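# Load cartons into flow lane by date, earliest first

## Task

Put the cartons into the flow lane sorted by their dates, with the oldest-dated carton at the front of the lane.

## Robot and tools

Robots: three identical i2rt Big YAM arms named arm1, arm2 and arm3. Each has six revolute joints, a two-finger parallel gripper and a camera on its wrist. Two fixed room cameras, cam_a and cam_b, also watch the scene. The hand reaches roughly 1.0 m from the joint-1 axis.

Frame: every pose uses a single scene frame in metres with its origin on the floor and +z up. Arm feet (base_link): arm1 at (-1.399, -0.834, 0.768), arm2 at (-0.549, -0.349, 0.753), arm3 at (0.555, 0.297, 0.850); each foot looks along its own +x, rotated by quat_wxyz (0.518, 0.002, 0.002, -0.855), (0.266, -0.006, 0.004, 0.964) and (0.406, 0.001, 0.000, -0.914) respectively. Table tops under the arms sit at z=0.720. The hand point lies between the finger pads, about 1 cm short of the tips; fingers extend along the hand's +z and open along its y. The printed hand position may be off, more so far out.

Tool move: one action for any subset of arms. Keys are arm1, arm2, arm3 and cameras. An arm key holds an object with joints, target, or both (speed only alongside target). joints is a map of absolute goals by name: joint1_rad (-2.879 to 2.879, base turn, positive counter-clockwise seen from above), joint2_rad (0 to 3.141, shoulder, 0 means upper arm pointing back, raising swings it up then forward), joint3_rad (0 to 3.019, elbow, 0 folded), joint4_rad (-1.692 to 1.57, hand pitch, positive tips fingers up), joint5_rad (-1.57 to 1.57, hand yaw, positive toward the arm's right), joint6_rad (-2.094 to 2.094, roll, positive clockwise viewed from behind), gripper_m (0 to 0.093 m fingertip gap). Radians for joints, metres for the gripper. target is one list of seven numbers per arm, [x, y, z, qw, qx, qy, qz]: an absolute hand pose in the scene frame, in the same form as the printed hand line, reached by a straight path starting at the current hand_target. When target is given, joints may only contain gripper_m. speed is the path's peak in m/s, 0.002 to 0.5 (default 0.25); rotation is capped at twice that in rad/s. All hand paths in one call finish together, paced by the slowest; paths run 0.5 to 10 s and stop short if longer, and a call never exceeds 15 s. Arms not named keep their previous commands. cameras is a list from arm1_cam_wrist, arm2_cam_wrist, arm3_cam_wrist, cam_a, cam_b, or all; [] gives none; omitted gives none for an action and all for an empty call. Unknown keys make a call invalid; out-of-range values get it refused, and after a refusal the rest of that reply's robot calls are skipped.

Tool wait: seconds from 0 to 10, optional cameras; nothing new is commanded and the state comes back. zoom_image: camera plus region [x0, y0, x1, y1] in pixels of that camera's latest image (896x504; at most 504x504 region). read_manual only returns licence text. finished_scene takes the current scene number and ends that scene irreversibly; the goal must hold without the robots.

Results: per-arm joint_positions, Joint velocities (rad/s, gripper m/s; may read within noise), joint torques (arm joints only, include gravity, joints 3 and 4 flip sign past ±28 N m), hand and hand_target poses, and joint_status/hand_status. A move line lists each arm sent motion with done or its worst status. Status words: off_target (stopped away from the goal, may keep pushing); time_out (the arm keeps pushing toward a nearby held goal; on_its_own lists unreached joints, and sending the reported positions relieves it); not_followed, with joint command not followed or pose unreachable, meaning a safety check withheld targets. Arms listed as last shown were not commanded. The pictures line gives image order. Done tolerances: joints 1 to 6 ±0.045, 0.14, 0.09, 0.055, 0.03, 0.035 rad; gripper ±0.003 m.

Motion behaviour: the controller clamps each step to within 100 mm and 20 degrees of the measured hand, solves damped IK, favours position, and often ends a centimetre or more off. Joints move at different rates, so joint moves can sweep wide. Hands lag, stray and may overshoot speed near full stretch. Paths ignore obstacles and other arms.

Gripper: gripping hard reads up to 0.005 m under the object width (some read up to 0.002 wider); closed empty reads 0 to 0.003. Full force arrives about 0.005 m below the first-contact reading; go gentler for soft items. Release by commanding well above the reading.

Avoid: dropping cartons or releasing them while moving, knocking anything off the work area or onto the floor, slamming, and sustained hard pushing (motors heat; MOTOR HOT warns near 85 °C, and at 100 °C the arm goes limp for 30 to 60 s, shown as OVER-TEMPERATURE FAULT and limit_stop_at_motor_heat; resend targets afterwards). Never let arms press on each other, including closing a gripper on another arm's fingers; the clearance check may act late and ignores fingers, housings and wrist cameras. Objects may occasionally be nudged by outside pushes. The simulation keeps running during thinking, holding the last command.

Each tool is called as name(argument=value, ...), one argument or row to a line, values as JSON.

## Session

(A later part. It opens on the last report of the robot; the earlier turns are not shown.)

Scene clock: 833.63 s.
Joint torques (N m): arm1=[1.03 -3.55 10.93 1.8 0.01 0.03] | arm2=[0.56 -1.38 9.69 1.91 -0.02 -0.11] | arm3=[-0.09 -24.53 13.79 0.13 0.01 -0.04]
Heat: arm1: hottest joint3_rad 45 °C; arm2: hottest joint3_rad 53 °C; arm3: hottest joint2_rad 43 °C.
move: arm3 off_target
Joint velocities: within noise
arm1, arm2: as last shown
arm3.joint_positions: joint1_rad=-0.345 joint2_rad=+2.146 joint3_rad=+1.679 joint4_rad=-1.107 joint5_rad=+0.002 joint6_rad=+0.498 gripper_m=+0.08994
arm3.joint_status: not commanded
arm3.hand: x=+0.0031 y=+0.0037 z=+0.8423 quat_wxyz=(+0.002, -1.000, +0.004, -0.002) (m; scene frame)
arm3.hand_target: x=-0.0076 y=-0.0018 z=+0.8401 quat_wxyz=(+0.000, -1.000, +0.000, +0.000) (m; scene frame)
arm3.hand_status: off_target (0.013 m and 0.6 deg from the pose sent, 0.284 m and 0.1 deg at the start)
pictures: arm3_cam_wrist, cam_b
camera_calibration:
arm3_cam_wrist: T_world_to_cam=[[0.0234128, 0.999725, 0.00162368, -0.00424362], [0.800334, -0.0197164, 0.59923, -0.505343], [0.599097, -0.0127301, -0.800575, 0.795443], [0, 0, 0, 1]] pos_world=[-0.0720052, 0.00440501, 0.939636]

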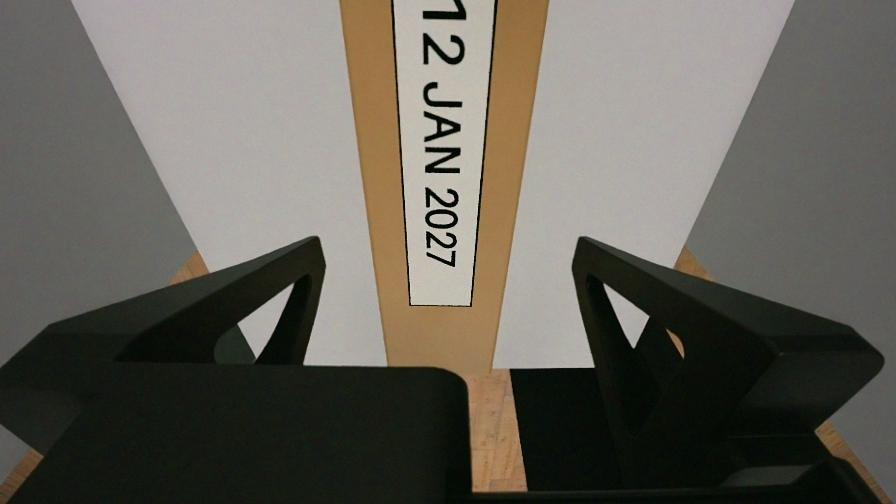

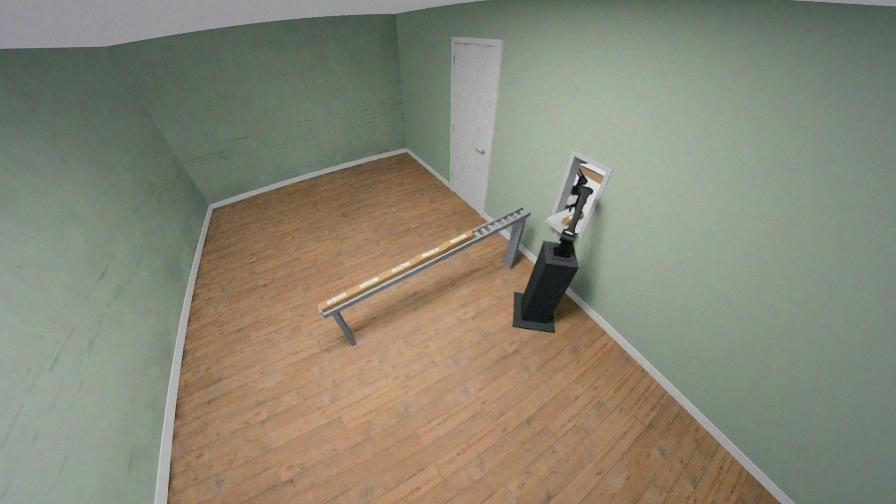

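move(
  arm3={"target": [-0.006, -0.001, 0.785, 0, 1, 0, 0], "speed": 0.12},
  cameras=["arm3_cam_wrist"],
)

move(
  arm3={"joints": {"gripper_m": 0.051}},
  cameras=["arm3_cam_wrist"],
)

move(
  arm3={"target": [0.0, 0.004, 0.93, 0, 1, 0, 0], "speed": 0.2},
  cameras=["arm3_cam_wrist"],
)

move(
  arm3={"target": [0.28, 0.003, 0.94, 0, 1, 0, 0], "speed": 0.3},
  cameras=["arm3_cam_wrist"],
)

Scene clock: 840.67 s.
Joint torques (N m): arm1=[1.03 -3.55 10.95 1.78 0.01 0.03] | arm2=[0.56 -1.44 9.69 1.91 -0.03 -0.11] | arm3=[-0.09 -25.05 9.81 0.73 0.01 -0.02]
Heat: arm1: hottest joint3_rad 45 °C; arm2: hottest joint3_rad 52 °C; arm3: hottest joint2_rad 43 °C.
move: arm3 off_target
Joint velocities: within noise
arm1, arm2: as last shown
arm3.joint_positions: joint1_rad=-0.345 joint2_rad=+2.215 joint3_rad=+1.679 joint4_rad=-1.019 joint5_rad=+0.002 joint6_rad=+0.498 gripper_m=+0.08994
arm3.joint_status: not commanded
arm3.hand: x=-0.0062 y=-0.0014 z=+0.8001 quat_wxyz=(-0.002, -1.000, +0.004, +0.006) (m; scene frame)
arm3.hand_target: x=-0.0057 y=-0.0009 z=+0.7852 quat_wxyz=(+0.000, -1.000, +0.000, +0.000) (m; scene frame)
arm3.hand_status: off_target (0.015 m and 0.8 deg from the pose sent, 0.058 m and 0.6 deg at the start)
pictures: arm3_cam_wrist
camera_calibration:
arm3_cam_wrist: T_world_to_cam=[[0.0229227, 0.999709, -0.00756972, 0.00842467], [0.810131, -0.0141381, 0.586078, -0.462059], [0.5858, -0.019567, -0.810219, 0.774901], [0, 0, 0, 1]] pos_world=[-0.0798018, 0.000207615, 0.898706]

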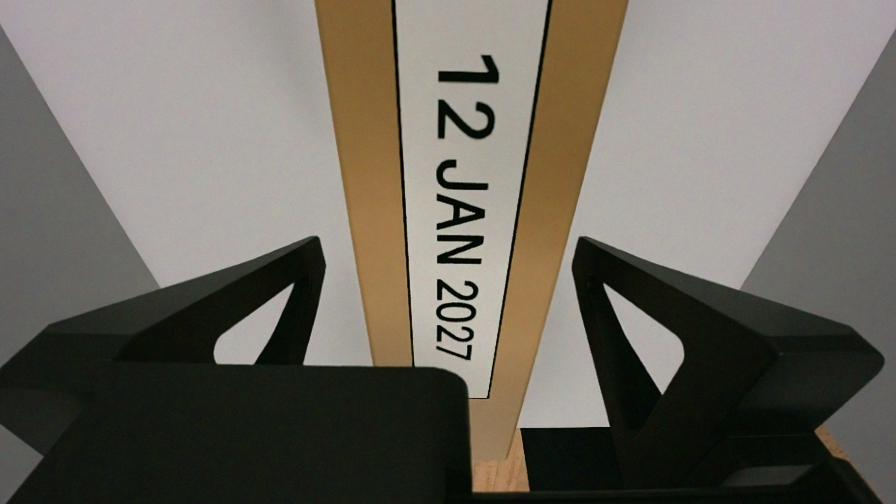

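Scene clock: 841.27 s.
Joint torques (N m): arm1=[0.97 -3.6 10.95 1.8 0.01 0.04] | arm2=[0.56 -1.44 9.72 1.89 -0.02 -0.12] | arm3=[0.03 -24.94 9.83 0.7 -0.01 -0.03]
Heat: arm1: hottest joint3_rad 45 °C; arm2: hottest joint3_rad 52 °C; arm3: hottest joint2_rad 43 °C.
move: arm3 off_target
Joint velocities: within noise
arm1, arm2: as last shown
arm3.joint_positions: joint1_rad=-0.345 joint2_rad=+2.215 joint3_rad=+1.679 joint4_rad=-1.019 joint5_rad=+0.003 joint6_rad=+0.498 gripper_m=+0.05816
arm3.joint_status: gripper_m off_target (ended at +0.05819, target +0.05100)
arm3.hand: x=-0.0062 y=-0.0012 z=+0.8001 quat_wxyz=(-0.002, -1.000, +0.004, +0.006) (m; scene frame)
arm3.hand_target: x=-0.0057 y=-0.0008 z=+0.7852 quat_wxyz=(+0.000, -1.000, +0.000, +0.000) (m; scene frame)
arm3.hand_status: not commanded
pictures: arm3_cam_wrist
camera_calibration:
arm3_cam_wrist: T_world_to_cam=[[0.0229582, 0.999712, -0.00693935, 0.00786117], [0.81034, -0.0145432, 0.58578, -0.461775], [0.585511, -0.0190717, -0.81044, 0.775076], [0, 0, 0, 1]] pos_world=[-0.0798017, 0.000207427, 0.898706]

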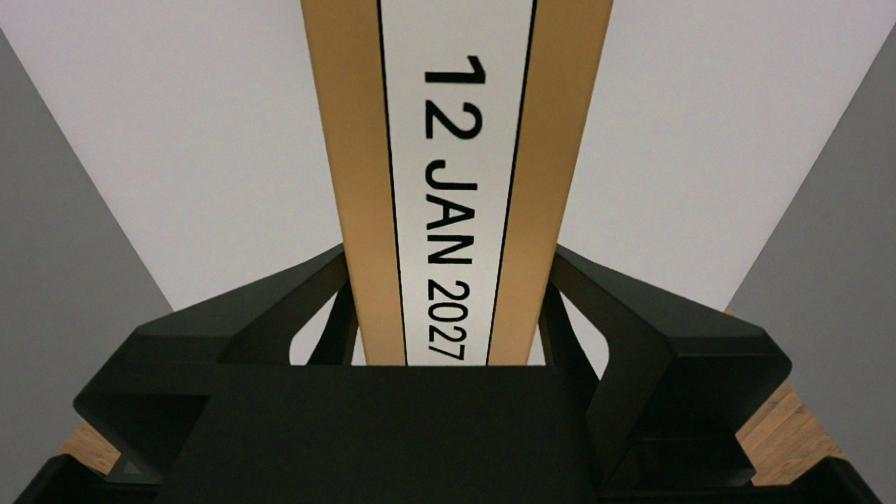

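Scene clock: 842.90 s.
Joint torques (N m): arm1=[0.97 -3.55 10.93 1.77 0.01 0.03] | arm2=[0.62 -1.44 9.7 1.88 -0.03 -0.11] | arm3=[-0.21 -27.16 15.1 -0.09 0.03 -0.02]
Heat: arm1: hottest joint3_rad 45 °C; arm2: hottest joint3_rad 52 °C; arm3: hottest joint3_rad 44 °C.
move: arm3 off_target
Joint velocities: within noise
arm1, arm2: as last shown
arm3.joint_positions: joint1_rad=-0.345 joint2_rad=+2.068 joint3_rad=+1.720 joint4_rad=-1.276 joint5_rad=+0.003 joint6_rad=+0.496 gripper_m=+0.05816
arm3.joint_status: not commanded
arm3.hand: x=+0.0179 y=+0.0117 z=+0.9040 quat_wxyz=(+0.014, -1.000, +0.002, -0.024) (m; scene frame)
arm3.hand_target: x=+0.0011 y=+0.0047 z=+0.9304 quat_wxyz=(+0.000, -1.000, +0.000, +0.000) (m; scene frame)
arm3.hand_status: off_target (0.033 m and 3.2 deg from the pose sent, 0.130 m and 0.9 deg at the start)
pictures: arm3_cam_wrist
camera_calibration:
arm3_cam_wrist: T_world_to_cam=[[0.0200495, 0.99945, 0.02641, -0.0350186], [0.773391, -0.0322442, 0.633109, -0.583892], [0.633613, 0.00773173, -0.773612, 0.810902], [0, 0, 0, 1]] pos_world=[-0.0615189, 0.00990252, 0.997916]

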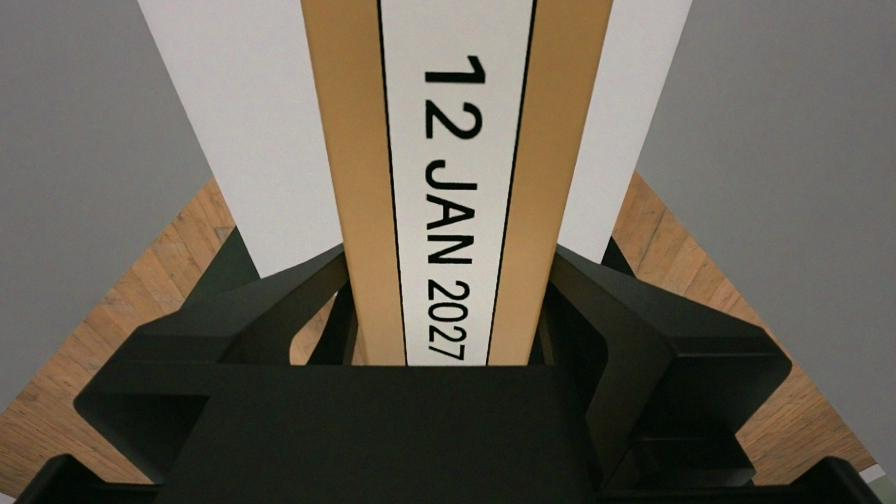

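Scene clock: 844.87 s.
Joint torques (N m): arm1=[0.97 -3.55 10.92 1.81 0.01 0.03] | arm2=[0.62 -1.38 9.7 1.89 -0.03 -0.12] | arm3=[0.67 -17.49 9.76 0.61 0.23 0.16]
Heat: arm1: hottest joint3_rad 45 °C; arm2: hottest joint3_rad 52 °C; arm3: hottest joint3_rad 44 °C.
move: arm3 off_target
Joint velocities: within noise
arm1: as last shown
arm2.joint_positions: joint1_rad=-0.009 joint2_rad=+0.798 joint3_rad=+1.115 joint4_rad=-1.156 joint5_rad=+0.000 joint6_rad=+0.010 gripper_m=+0.08998
arm2.joint_status: not commanded
arm2.hand: x=-0.8365 y=-0.1705 z=+1.1336 quat_wxyz=(-0.091, +0.900, -0.259, -0.339) (m; scene frame)
arm2.hand_target: x=-0.8385 y=-0.1728 z=+1.1258 quat_wxyz=(-0.090, +0.904, -0.251, -0.334) (m; scene frame)
arm2.hand_status: not commanded
arm3.joint_positions: joint1_rad=-0.021 joint2_rad=+1.523 joint3_rad=+1.017 joint4_rad=-1.098 joint5_rad=-0.003 joint6_rad=+0.813 gripper_m=+0.05816
arm3.joint_status: not commanded
arm3.hand: x=+0.2818 y=+0.0079 z=+0.9307 quat_wxyz=(+0.011, -1.000, -0.001, -0.013) (m; scene frame)
arm3.hand_target: x=+0.2801 y=+0.0030 z=+0.9401 quat_wxyz=(+0.000, -1.000, +0.000, +0.000) (m; scene frame)
arm3.hand_status: off_target (0.011 m and 2.0 deg from the pose sent, 0.265 m and 3.2 deg at the start)
pictures: arm3_cam_wrist
camera_calibration:
arm3_cam_wrist: T_world_to_cam=[[0.0132144, 0.999709, 0.0201794, -0.0295272], [0.787063, -0.0228468, 0.616449, -0.793512], [0.61673, 0.00773646, -0.787136, 0.681743], [0, 0, 0, 1]] pos_world=[0.204483, 0.00611515, 1.02638]

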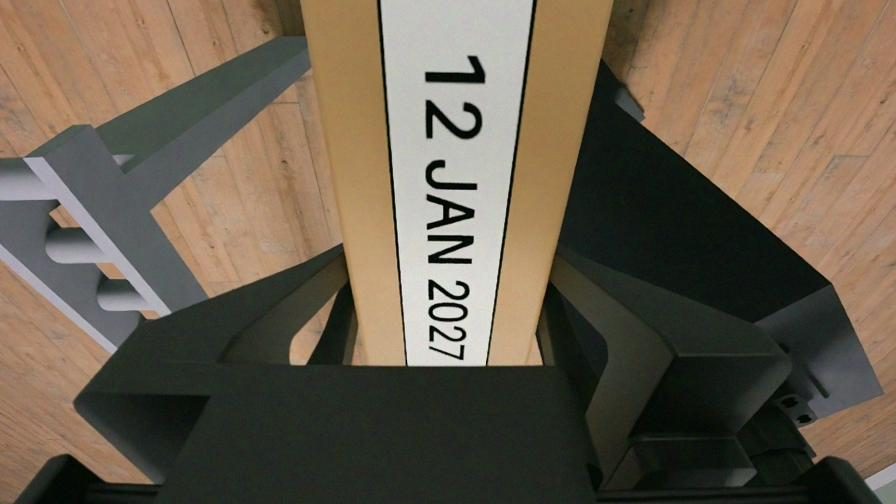

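move(
  arm3={"joints": {"joint1_rad": 0.796, "joint2_rad": 2.16, "joint3_rad": 1.75, "joint4_rad": -1.105, "joint5_rad": 0, "joint6_rad": 1.632}},
  cameras=["arm3_cam_wrist", "cam_b"],
)

Scene clock: 850.80 s.
Joint torques (N m): arm1=[0.97 -3.6 10.92 1.78 0.02 0.03] | arm2=[0.56 -1.38 9.7 1.88 -0.03 -0.11] | arm3=[0.21 -27.4 14.5 0.14 0.19 0.16]
Heat: arm1: hottest joint3_rad 46 °C; arm2: hottest joint3_rad 51 °C; arm3: hottest joint3_rad 44 °C.
move: arm3 done
Joint velocities: within noise
arm1, arm2: as last shown
arm3.joint_positions: joint1_rad=+0.793 joint2_rad=+2.163 joint3_rad=+1.696 joint4_rad=-1.099 joint5_rad=-0.002 joint6_rad=+1.623 gripper_m=+0.05816
arm3.joint_status: all done
arm3.hand: x=+0.5916 y=-0.3333 z=+0.8391 quat_wxyz=(-0.002, -1.000, -0.003, -0.002) (m; scene frame)
arm3.hand_target: x=+0.5942 y=-0.3540 z=+0.8599 quat_wxyz=(-0.028, -1.000, +0.000, -0.003) (m; scene frame)
arm3.hand_status: not commanded
pictures: arm3_cam_wrist, cam_b
camera_calibration:
arm3_cam_wrist: T_world_to_cam=[[0.00962589, 0.999929, -0.00696939, 0.334305], [0.800681, -0.0035323, 0.59908, -0.975693], [0.599013, -0.0113469, -0.800659, 0.436743], [0, 0, 0, 1]] pos_world=[0.516386, -0.332772, 0.93653]

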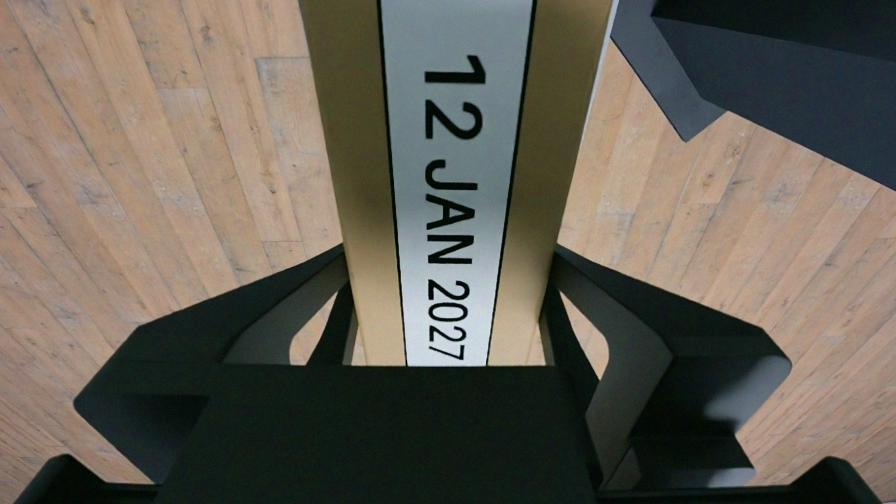

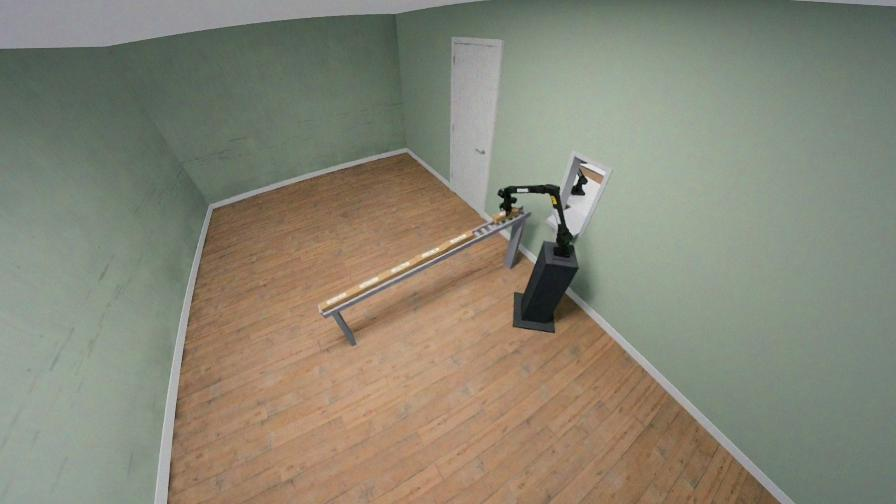

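move(
  arm3={"target": [0.592, -0.335, 0.775, 0.006, 0.9998, 0, -0.01745], "speed": 0.08},
  cameras=["arm3_cam_wrist"],
)

Scene clock: 855.60 s.
Joint torques (N m): arm1=[1.03 -3.55 10.92 1.8 0.01 0.03] | arm2=[0.62 -1.38 9.7 1.91 -0.02 -0.11] | arm3=[0.97 -24.59 8.73 1.06 0 0.08]
Heat: arm1: hottest joint3_rad 46 °C; arm2: hottest joint3_rad 51 °C; arm3: hottest joint3_rad 45 °C.
move: arm3 off_target
Joint velocities: within noise
arm1, arm2: as last shown
arm3.joint_positions: joint1_rad=+0.794 joint2_rad=+2.217 joint3_rad=+1.668 joint4_rad=-0.994 joint5_rad=+0.042 joint6_rad=+1.638 gripper_m=+0.05816
arm3.joint_status: not commanded
arm3.hand: x=+0.5852 y=-0.3387 z=+0.7972 quat_wxyz=(-0.015, -1.000, +0.004, +0.019) (m; scene frame)
arm3.hand_target: x=+0.5917 y=-0.3343 z=+0.7756 quat_wxyz=(-0.006, -1.000, +0.000, +0.017) (m; scene frame)
arm3.hand_status: off_target (0.023 m and 1.2 deg from the pose sent, 0.064 m and 2.3 deg at the start)
pictures: arm3_cam_wrist
camera_calibration:
arm3_cam_wrist: T_world_to_cam=[[0.0233277, 0.999159, -0.0337206, 0.352479], [0.824944, -0.0001848, 0.565214, -0.93156], [0.564733, -0.0410028, -0.824255, 0.435709], [0, 0, 0, 1]] pos_world=[0.514203, -0.334489, 0.897552]

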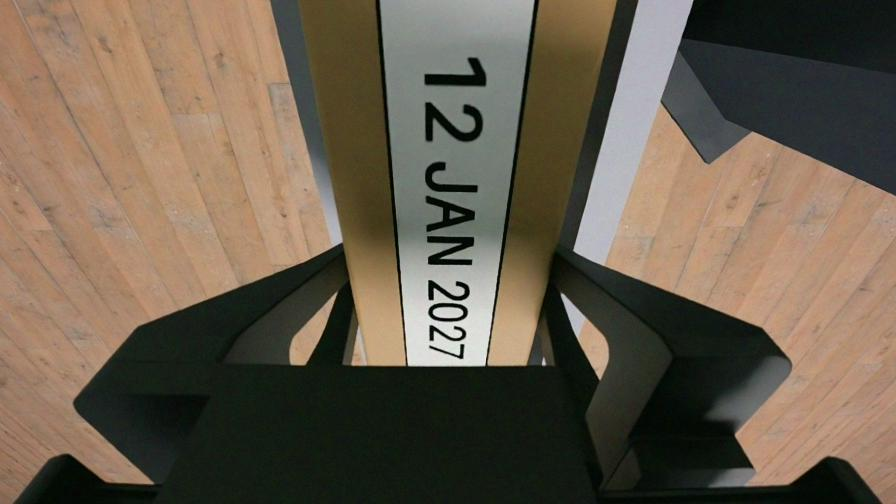

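move(
  arm3={"target": [0.588, -0.328, 0.799, 0.004, 0.9998, 0, -0.01745], "speed": 0.1},
  cameras=["arm3_cam_wrist"],
)

move(
  arm3={"joints": {"gripper_m": 0.09}},
  cameras=["arm3_cam_wrist"],
)

move(
  arm3={"target": [0.59, -0.325, 0.92, 0, 1, 0, 0], "speed": 0.25},
  cameras=["arm3_cam_wrist", "cam_b"],
)

Scene clock: 863.23 s.
Joint torques (N m): arm1=[0.97 -3.6 10.95 1.78 0.01 0.03] | arm2=[0.56 -1.38 9.7 1.89 -0.02 -0.11] | arm3=[0.44 -28.22 8.18 -0.21 -0.01 0.07]
Heat: arm1: hottest joint3_rad 46 °C; arm2: hottest joint3_rad 51 °C; arm3: hottest joint3_rad 44 °C.
move: arm3 done
Joint velocities: within noise
arm1.joint_positions: joint1_rad=+2.582 joint2_rad=+0.800 joint3_rad=+1.085 joint4_rad=-1.168 joint5_rad=+0.005 joint6_rad=+0.009 gripper_m=+0.08992
arm1.joint_status: not commanded
arm1.hand: x=-1.1146 y=-0.6705 z=+1.1361 quat_wxyz=(-0.327, +0.241, -0.909, -0.090) (m; scene frame)
arm1.hand_target: x=-1.1114 y=-0.6672 z=+1.1468 quat_wxyz=(-0.342, +0.241, -0.903, -0.095) (m; scene frame)
arm1.hand_status: not commanded
arm2: as last shown
arm3.joint_positions: joint1_rad=+0.794 joint2_rad=+2.212 joint3_rad=+1.659 joint4_rad=-0.997 joint5_rad=+0.042 joint6_rad=+1.635 gripper_m=+0.05816
arm3.joint_status: not commanded
arm3.hand: x=+0.5850 y=-0.3350 z=+0.7973 quat_wxyz=(-0.012, -1.000, +0.002, +0.019) (m; scene frame)
arm3.hand_target: x=+0.5879 y=-0.3281 z=+0.7989 quat_wxyz=(-0.004, -1.000, +0.000, +0.017) (m; scene frame)
arm3.hand_status: done (0.008 m and 1.0 deg from the pose sent, 0.011 m and 1.4 deg at the start)
pictures: arm3_cam_wrist
camera_calibration:
arm3_cam_wrist: T_world_to_cam=[[0.0195116, 0.999441, -0.0271352, 0.345928], [0.825205, -0.000774616, 0.564833, -0.931439], [0.564497, -0.0334128, -0.824759, 0.439111], [0, 0, 0, 1]] pos_world=[0.514001, -0.331785, 0.897655]

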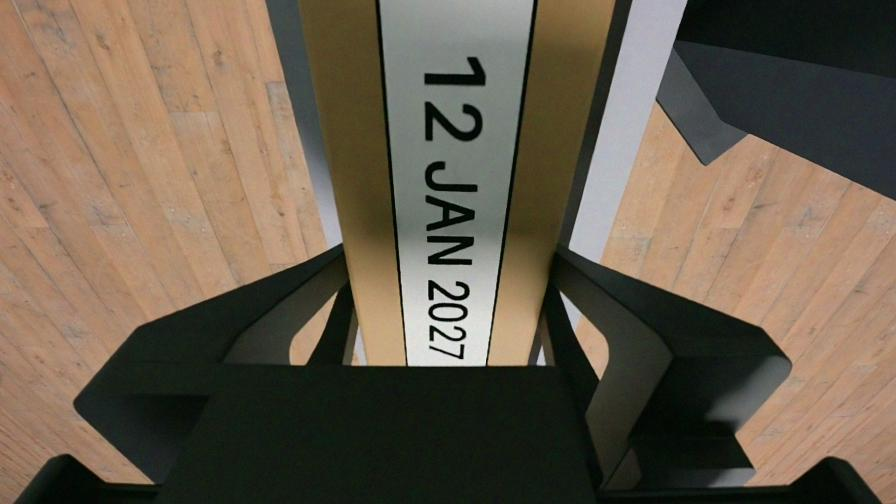

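Scene clock: 863.87 s.
Joint torques (N m): arm1=[0.97 -3.55 10.93 1.8 0.01 0.03] | arm2=[0.56 -1.38 9.69 1.89 -0.02 -0.12] | arm3=[0.67 -28.1 8.8 -0.01 0.03 0.06]
Heat: arm1: hottest joint3_rad 46 °C; arm2: hottest joint3_rad 51 °C; arm3: hottest joint3_rad 44 °C.
move: arm3 done
Joint velocities: within noise
arm1, arm2: as last shown
arm3.joint_positions: joint1_rad=+0.794 joint2_rad=+2.212 joint3_rad=+1.652 joint4_rad=-1.002 joint5_rad=+0.040 joint6_rad=+1.635 gripper_m=+0.08984
arm3.joint_status: all done
arm3.hand: x=+0.5849 y=-0.3303 z=+0.7947 quat_wxyz=(-0.005, -1.000, +0.002, +0.019) (m; scene frame)
arm3.hand_target: x=+0.5879 y=-0.3282 z=+0.7990 quat_wxyz=(-0.004, -1.000, +0.000, +0.017) (m; scene frame)
arm3.hand_status: not commanded
pictures: arm3_cam_wrist
camera_calibration:
arm3_cam_wrist: T_world_to_cam=[[0.0193703, 0.999713, -0.0141232, 0.33098], [0.824992, -0.0080018, 0.565088, -0.932438], [0.564812, -0.0225974, -0.82491, 0.440751], [0, 0, 0, 1]] pos_world=[0.513901, -0.328386, 0.895164]

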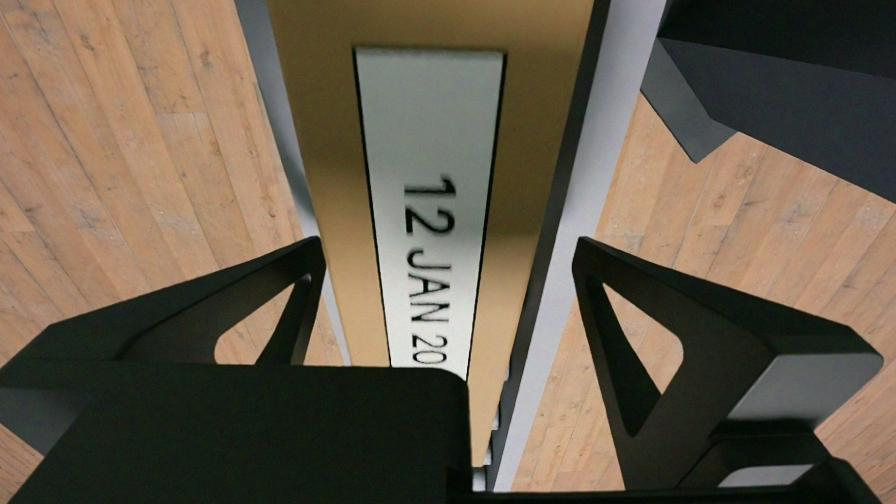

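Scene clock: 865.23 s.
Joint torques (N m): arm1=[1.03 -3.6 10.93 1.8 0.01 0.03] | arm2=[0.56 -1.38 9.69 1.89 -0.02 -0.12] | arm3=[0.15 -24.47 13.53 -0.05 0.01 0.01]
Heat: arm1: hottest joint3_rad 46 °C; arm2: hottest joint3_rad 51 °C; arm3: hottest joint3_rad 44 °C.
move: arm3 off_target
Joint velocities: within noise
arm1, arm2: as last shown
arm3.joint_positions: joint1_rad=+0.794 joint2_rad=+2.044 joint3_rad=+1.711 joint4_rad=-1.250 joint5_rad=+0.005 joint6_rad=+1.635 gripper_m=+0.08994
arm3.joint_status: not commanded
arm3.hand: x=+0.5898 y=-0.3144 z=+0.9159 quat_wxyz=(+0.006, -1.000, +0.002, +0.002) (m; scene frame)
arm3.hand_target: x=+0.5899 y=-0.3248 z=+0.9201 quat_wxyz=(+0.000, -1.000, +0.000, +0.000) (m; scene frame)
arm3.hand_status: off_target (0.011 m and 0.7 deg from the pose sent, 0.125 m and 2.3 deg at the start)
pictures: arm3_cam_wrist, cam_b
camera_calibration:
arm3_cam_wrist: T_world_to_cam=[[0.0195441, 0.999766, 0.00923484, 0.295281], [0.805196, -0.0212146, 0.59263, -1.02256], [0.592687, -0.00414655, -0.805422, 0.509868], [0, 0, 0, 1]] pos_world=[0.515394, -0.314791, 1.01393]

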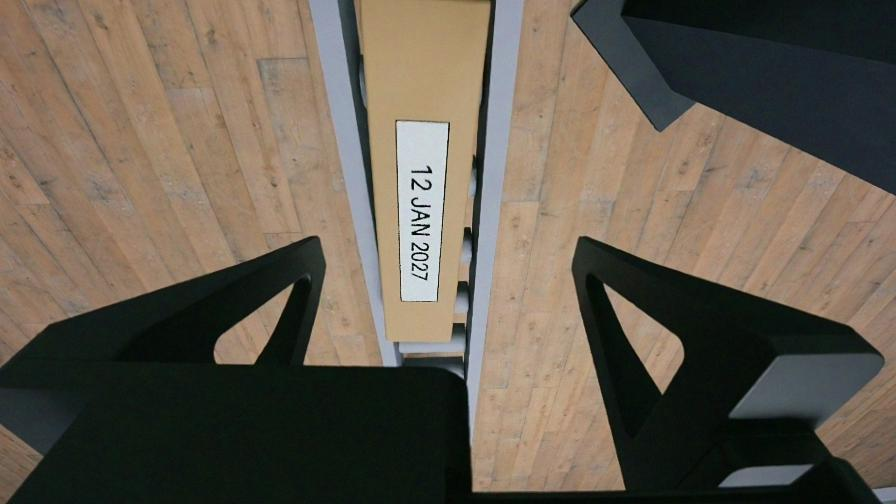

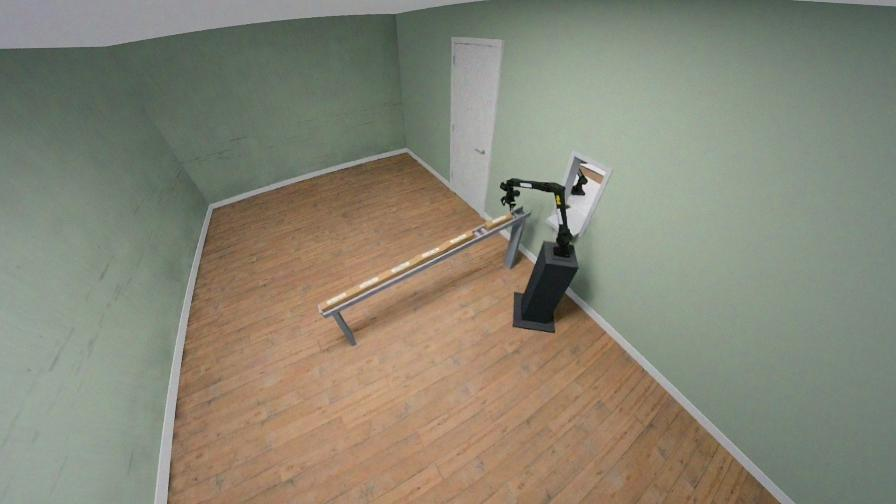

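move(
  cameras=["cam_b"],
)

Scene clock: 885.43 s.
Joint torques (N m): arm1=[1.03 -3.55 10.93 1.78 0.02 0.03] | arm2=[0.56 -1.38 9.69 1.89 -0.03 -0.11] | arm3=[-0.03 -24.76 13.56 -0.05 0.01 0.01]
Heat: arm1: hottest joint3_rad 46 °C; arm2: hottest joint3_rad 50 °C; arm3: hottest joint3_rad 44 °C.
Joint velocities: within noise
arm1.joint_positions: joint1_rad=+2.582 joint2_rad=+0.800 joint3_rad=+1.085 joint4_rad=-1.168 joint5_rad=+0.005 joint6_rad=+0.009 gripper_m=+0.08992
arm1.joint_status: not commanded
arm1.hand: x=-1.1146 y=-0.6705 z=+1.1361 quat_wxyz=(-0.327, +0.241, -0.909, -0.090) (m; scene frame)
arm1.hand_target: x=-1.1114 y=-0.6672 z=+1.1468 quat_wxyz=(-0.342, +0.241, -0.903, -0.095) (m; scene frame)
arm1.hand_status: not commanded
arm2.joint_positions: joint1_rad=-0.009 joint2_rad=+0.798 joint3_rad=+1.115 joint4_rad=-1.156 joint5_rad=+0.000 joint6_rad=+0.010 gripper_m=+0.08998
arm2.joint_status: not commanded
arm2.hand: x=-0.8365 y=-0.1705 z=+1.1336 quat_wxyz=(-0.091, +0.900, -0.259, -0.339) (m; scene frame)
arm2.hand_target: x=-0.8385 y=-0.1728 z=+1.1258 quat_wxyz=(-0.090, +0.904, -0.251, -0.334) (m; scene frame)
arm2.hand_status: not commanded
arm3.joint_positions: joint1_rad=+0.794 joint2_rad=+2.044 joint3_rad=+1.711 joint4_rad=-1.250 joint5_rad=+0.005 joint6_rad=+1.635 gripper_m=+0.08994
arm3.joint_status: not commanded
arm3.hand: x=+0.5898 y=-0.3144 z=+0.9159 quat_wxyz=(+0.006, -1.000, +0.002, +0.002) (m; scene frame)
arm3.hand_target: x=+0.5899 y=-0.3248 z=+0.9201 quat_wxyz=(+0.000, -1.000, +0.000, +0.000) (m; scene frame)
arm3.hand_status: off_target (0.011 m and 0.7 deg from the pose sent, 0.125 m and 2.3 deg at the start)
pictures: cam_b

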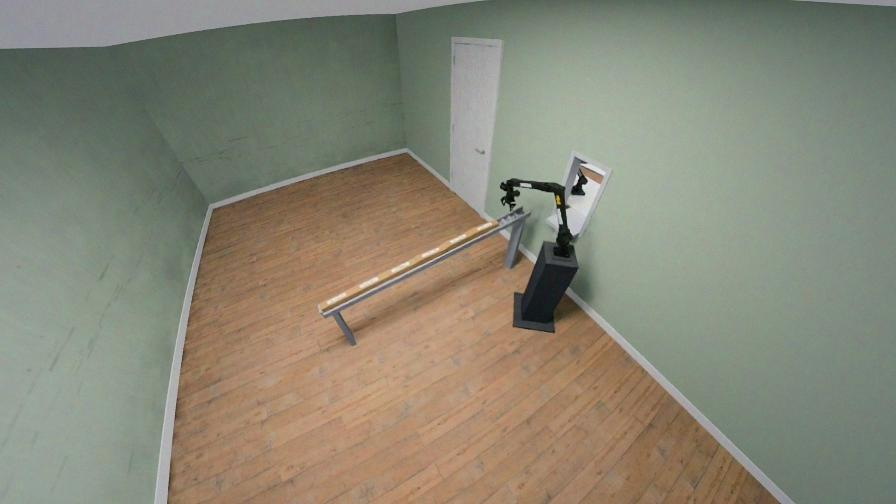

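zoom_image(
  camera="cam_b",
  region=[300, 170, 580, 350],
)

finished_scene(
  scene=1,
)

Scaled by 1.800 from the camera's 896x504 image, which has a finer 1280x720 frame.

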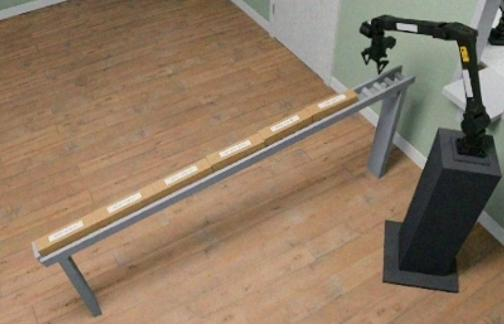

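The scene is finished: the task was done.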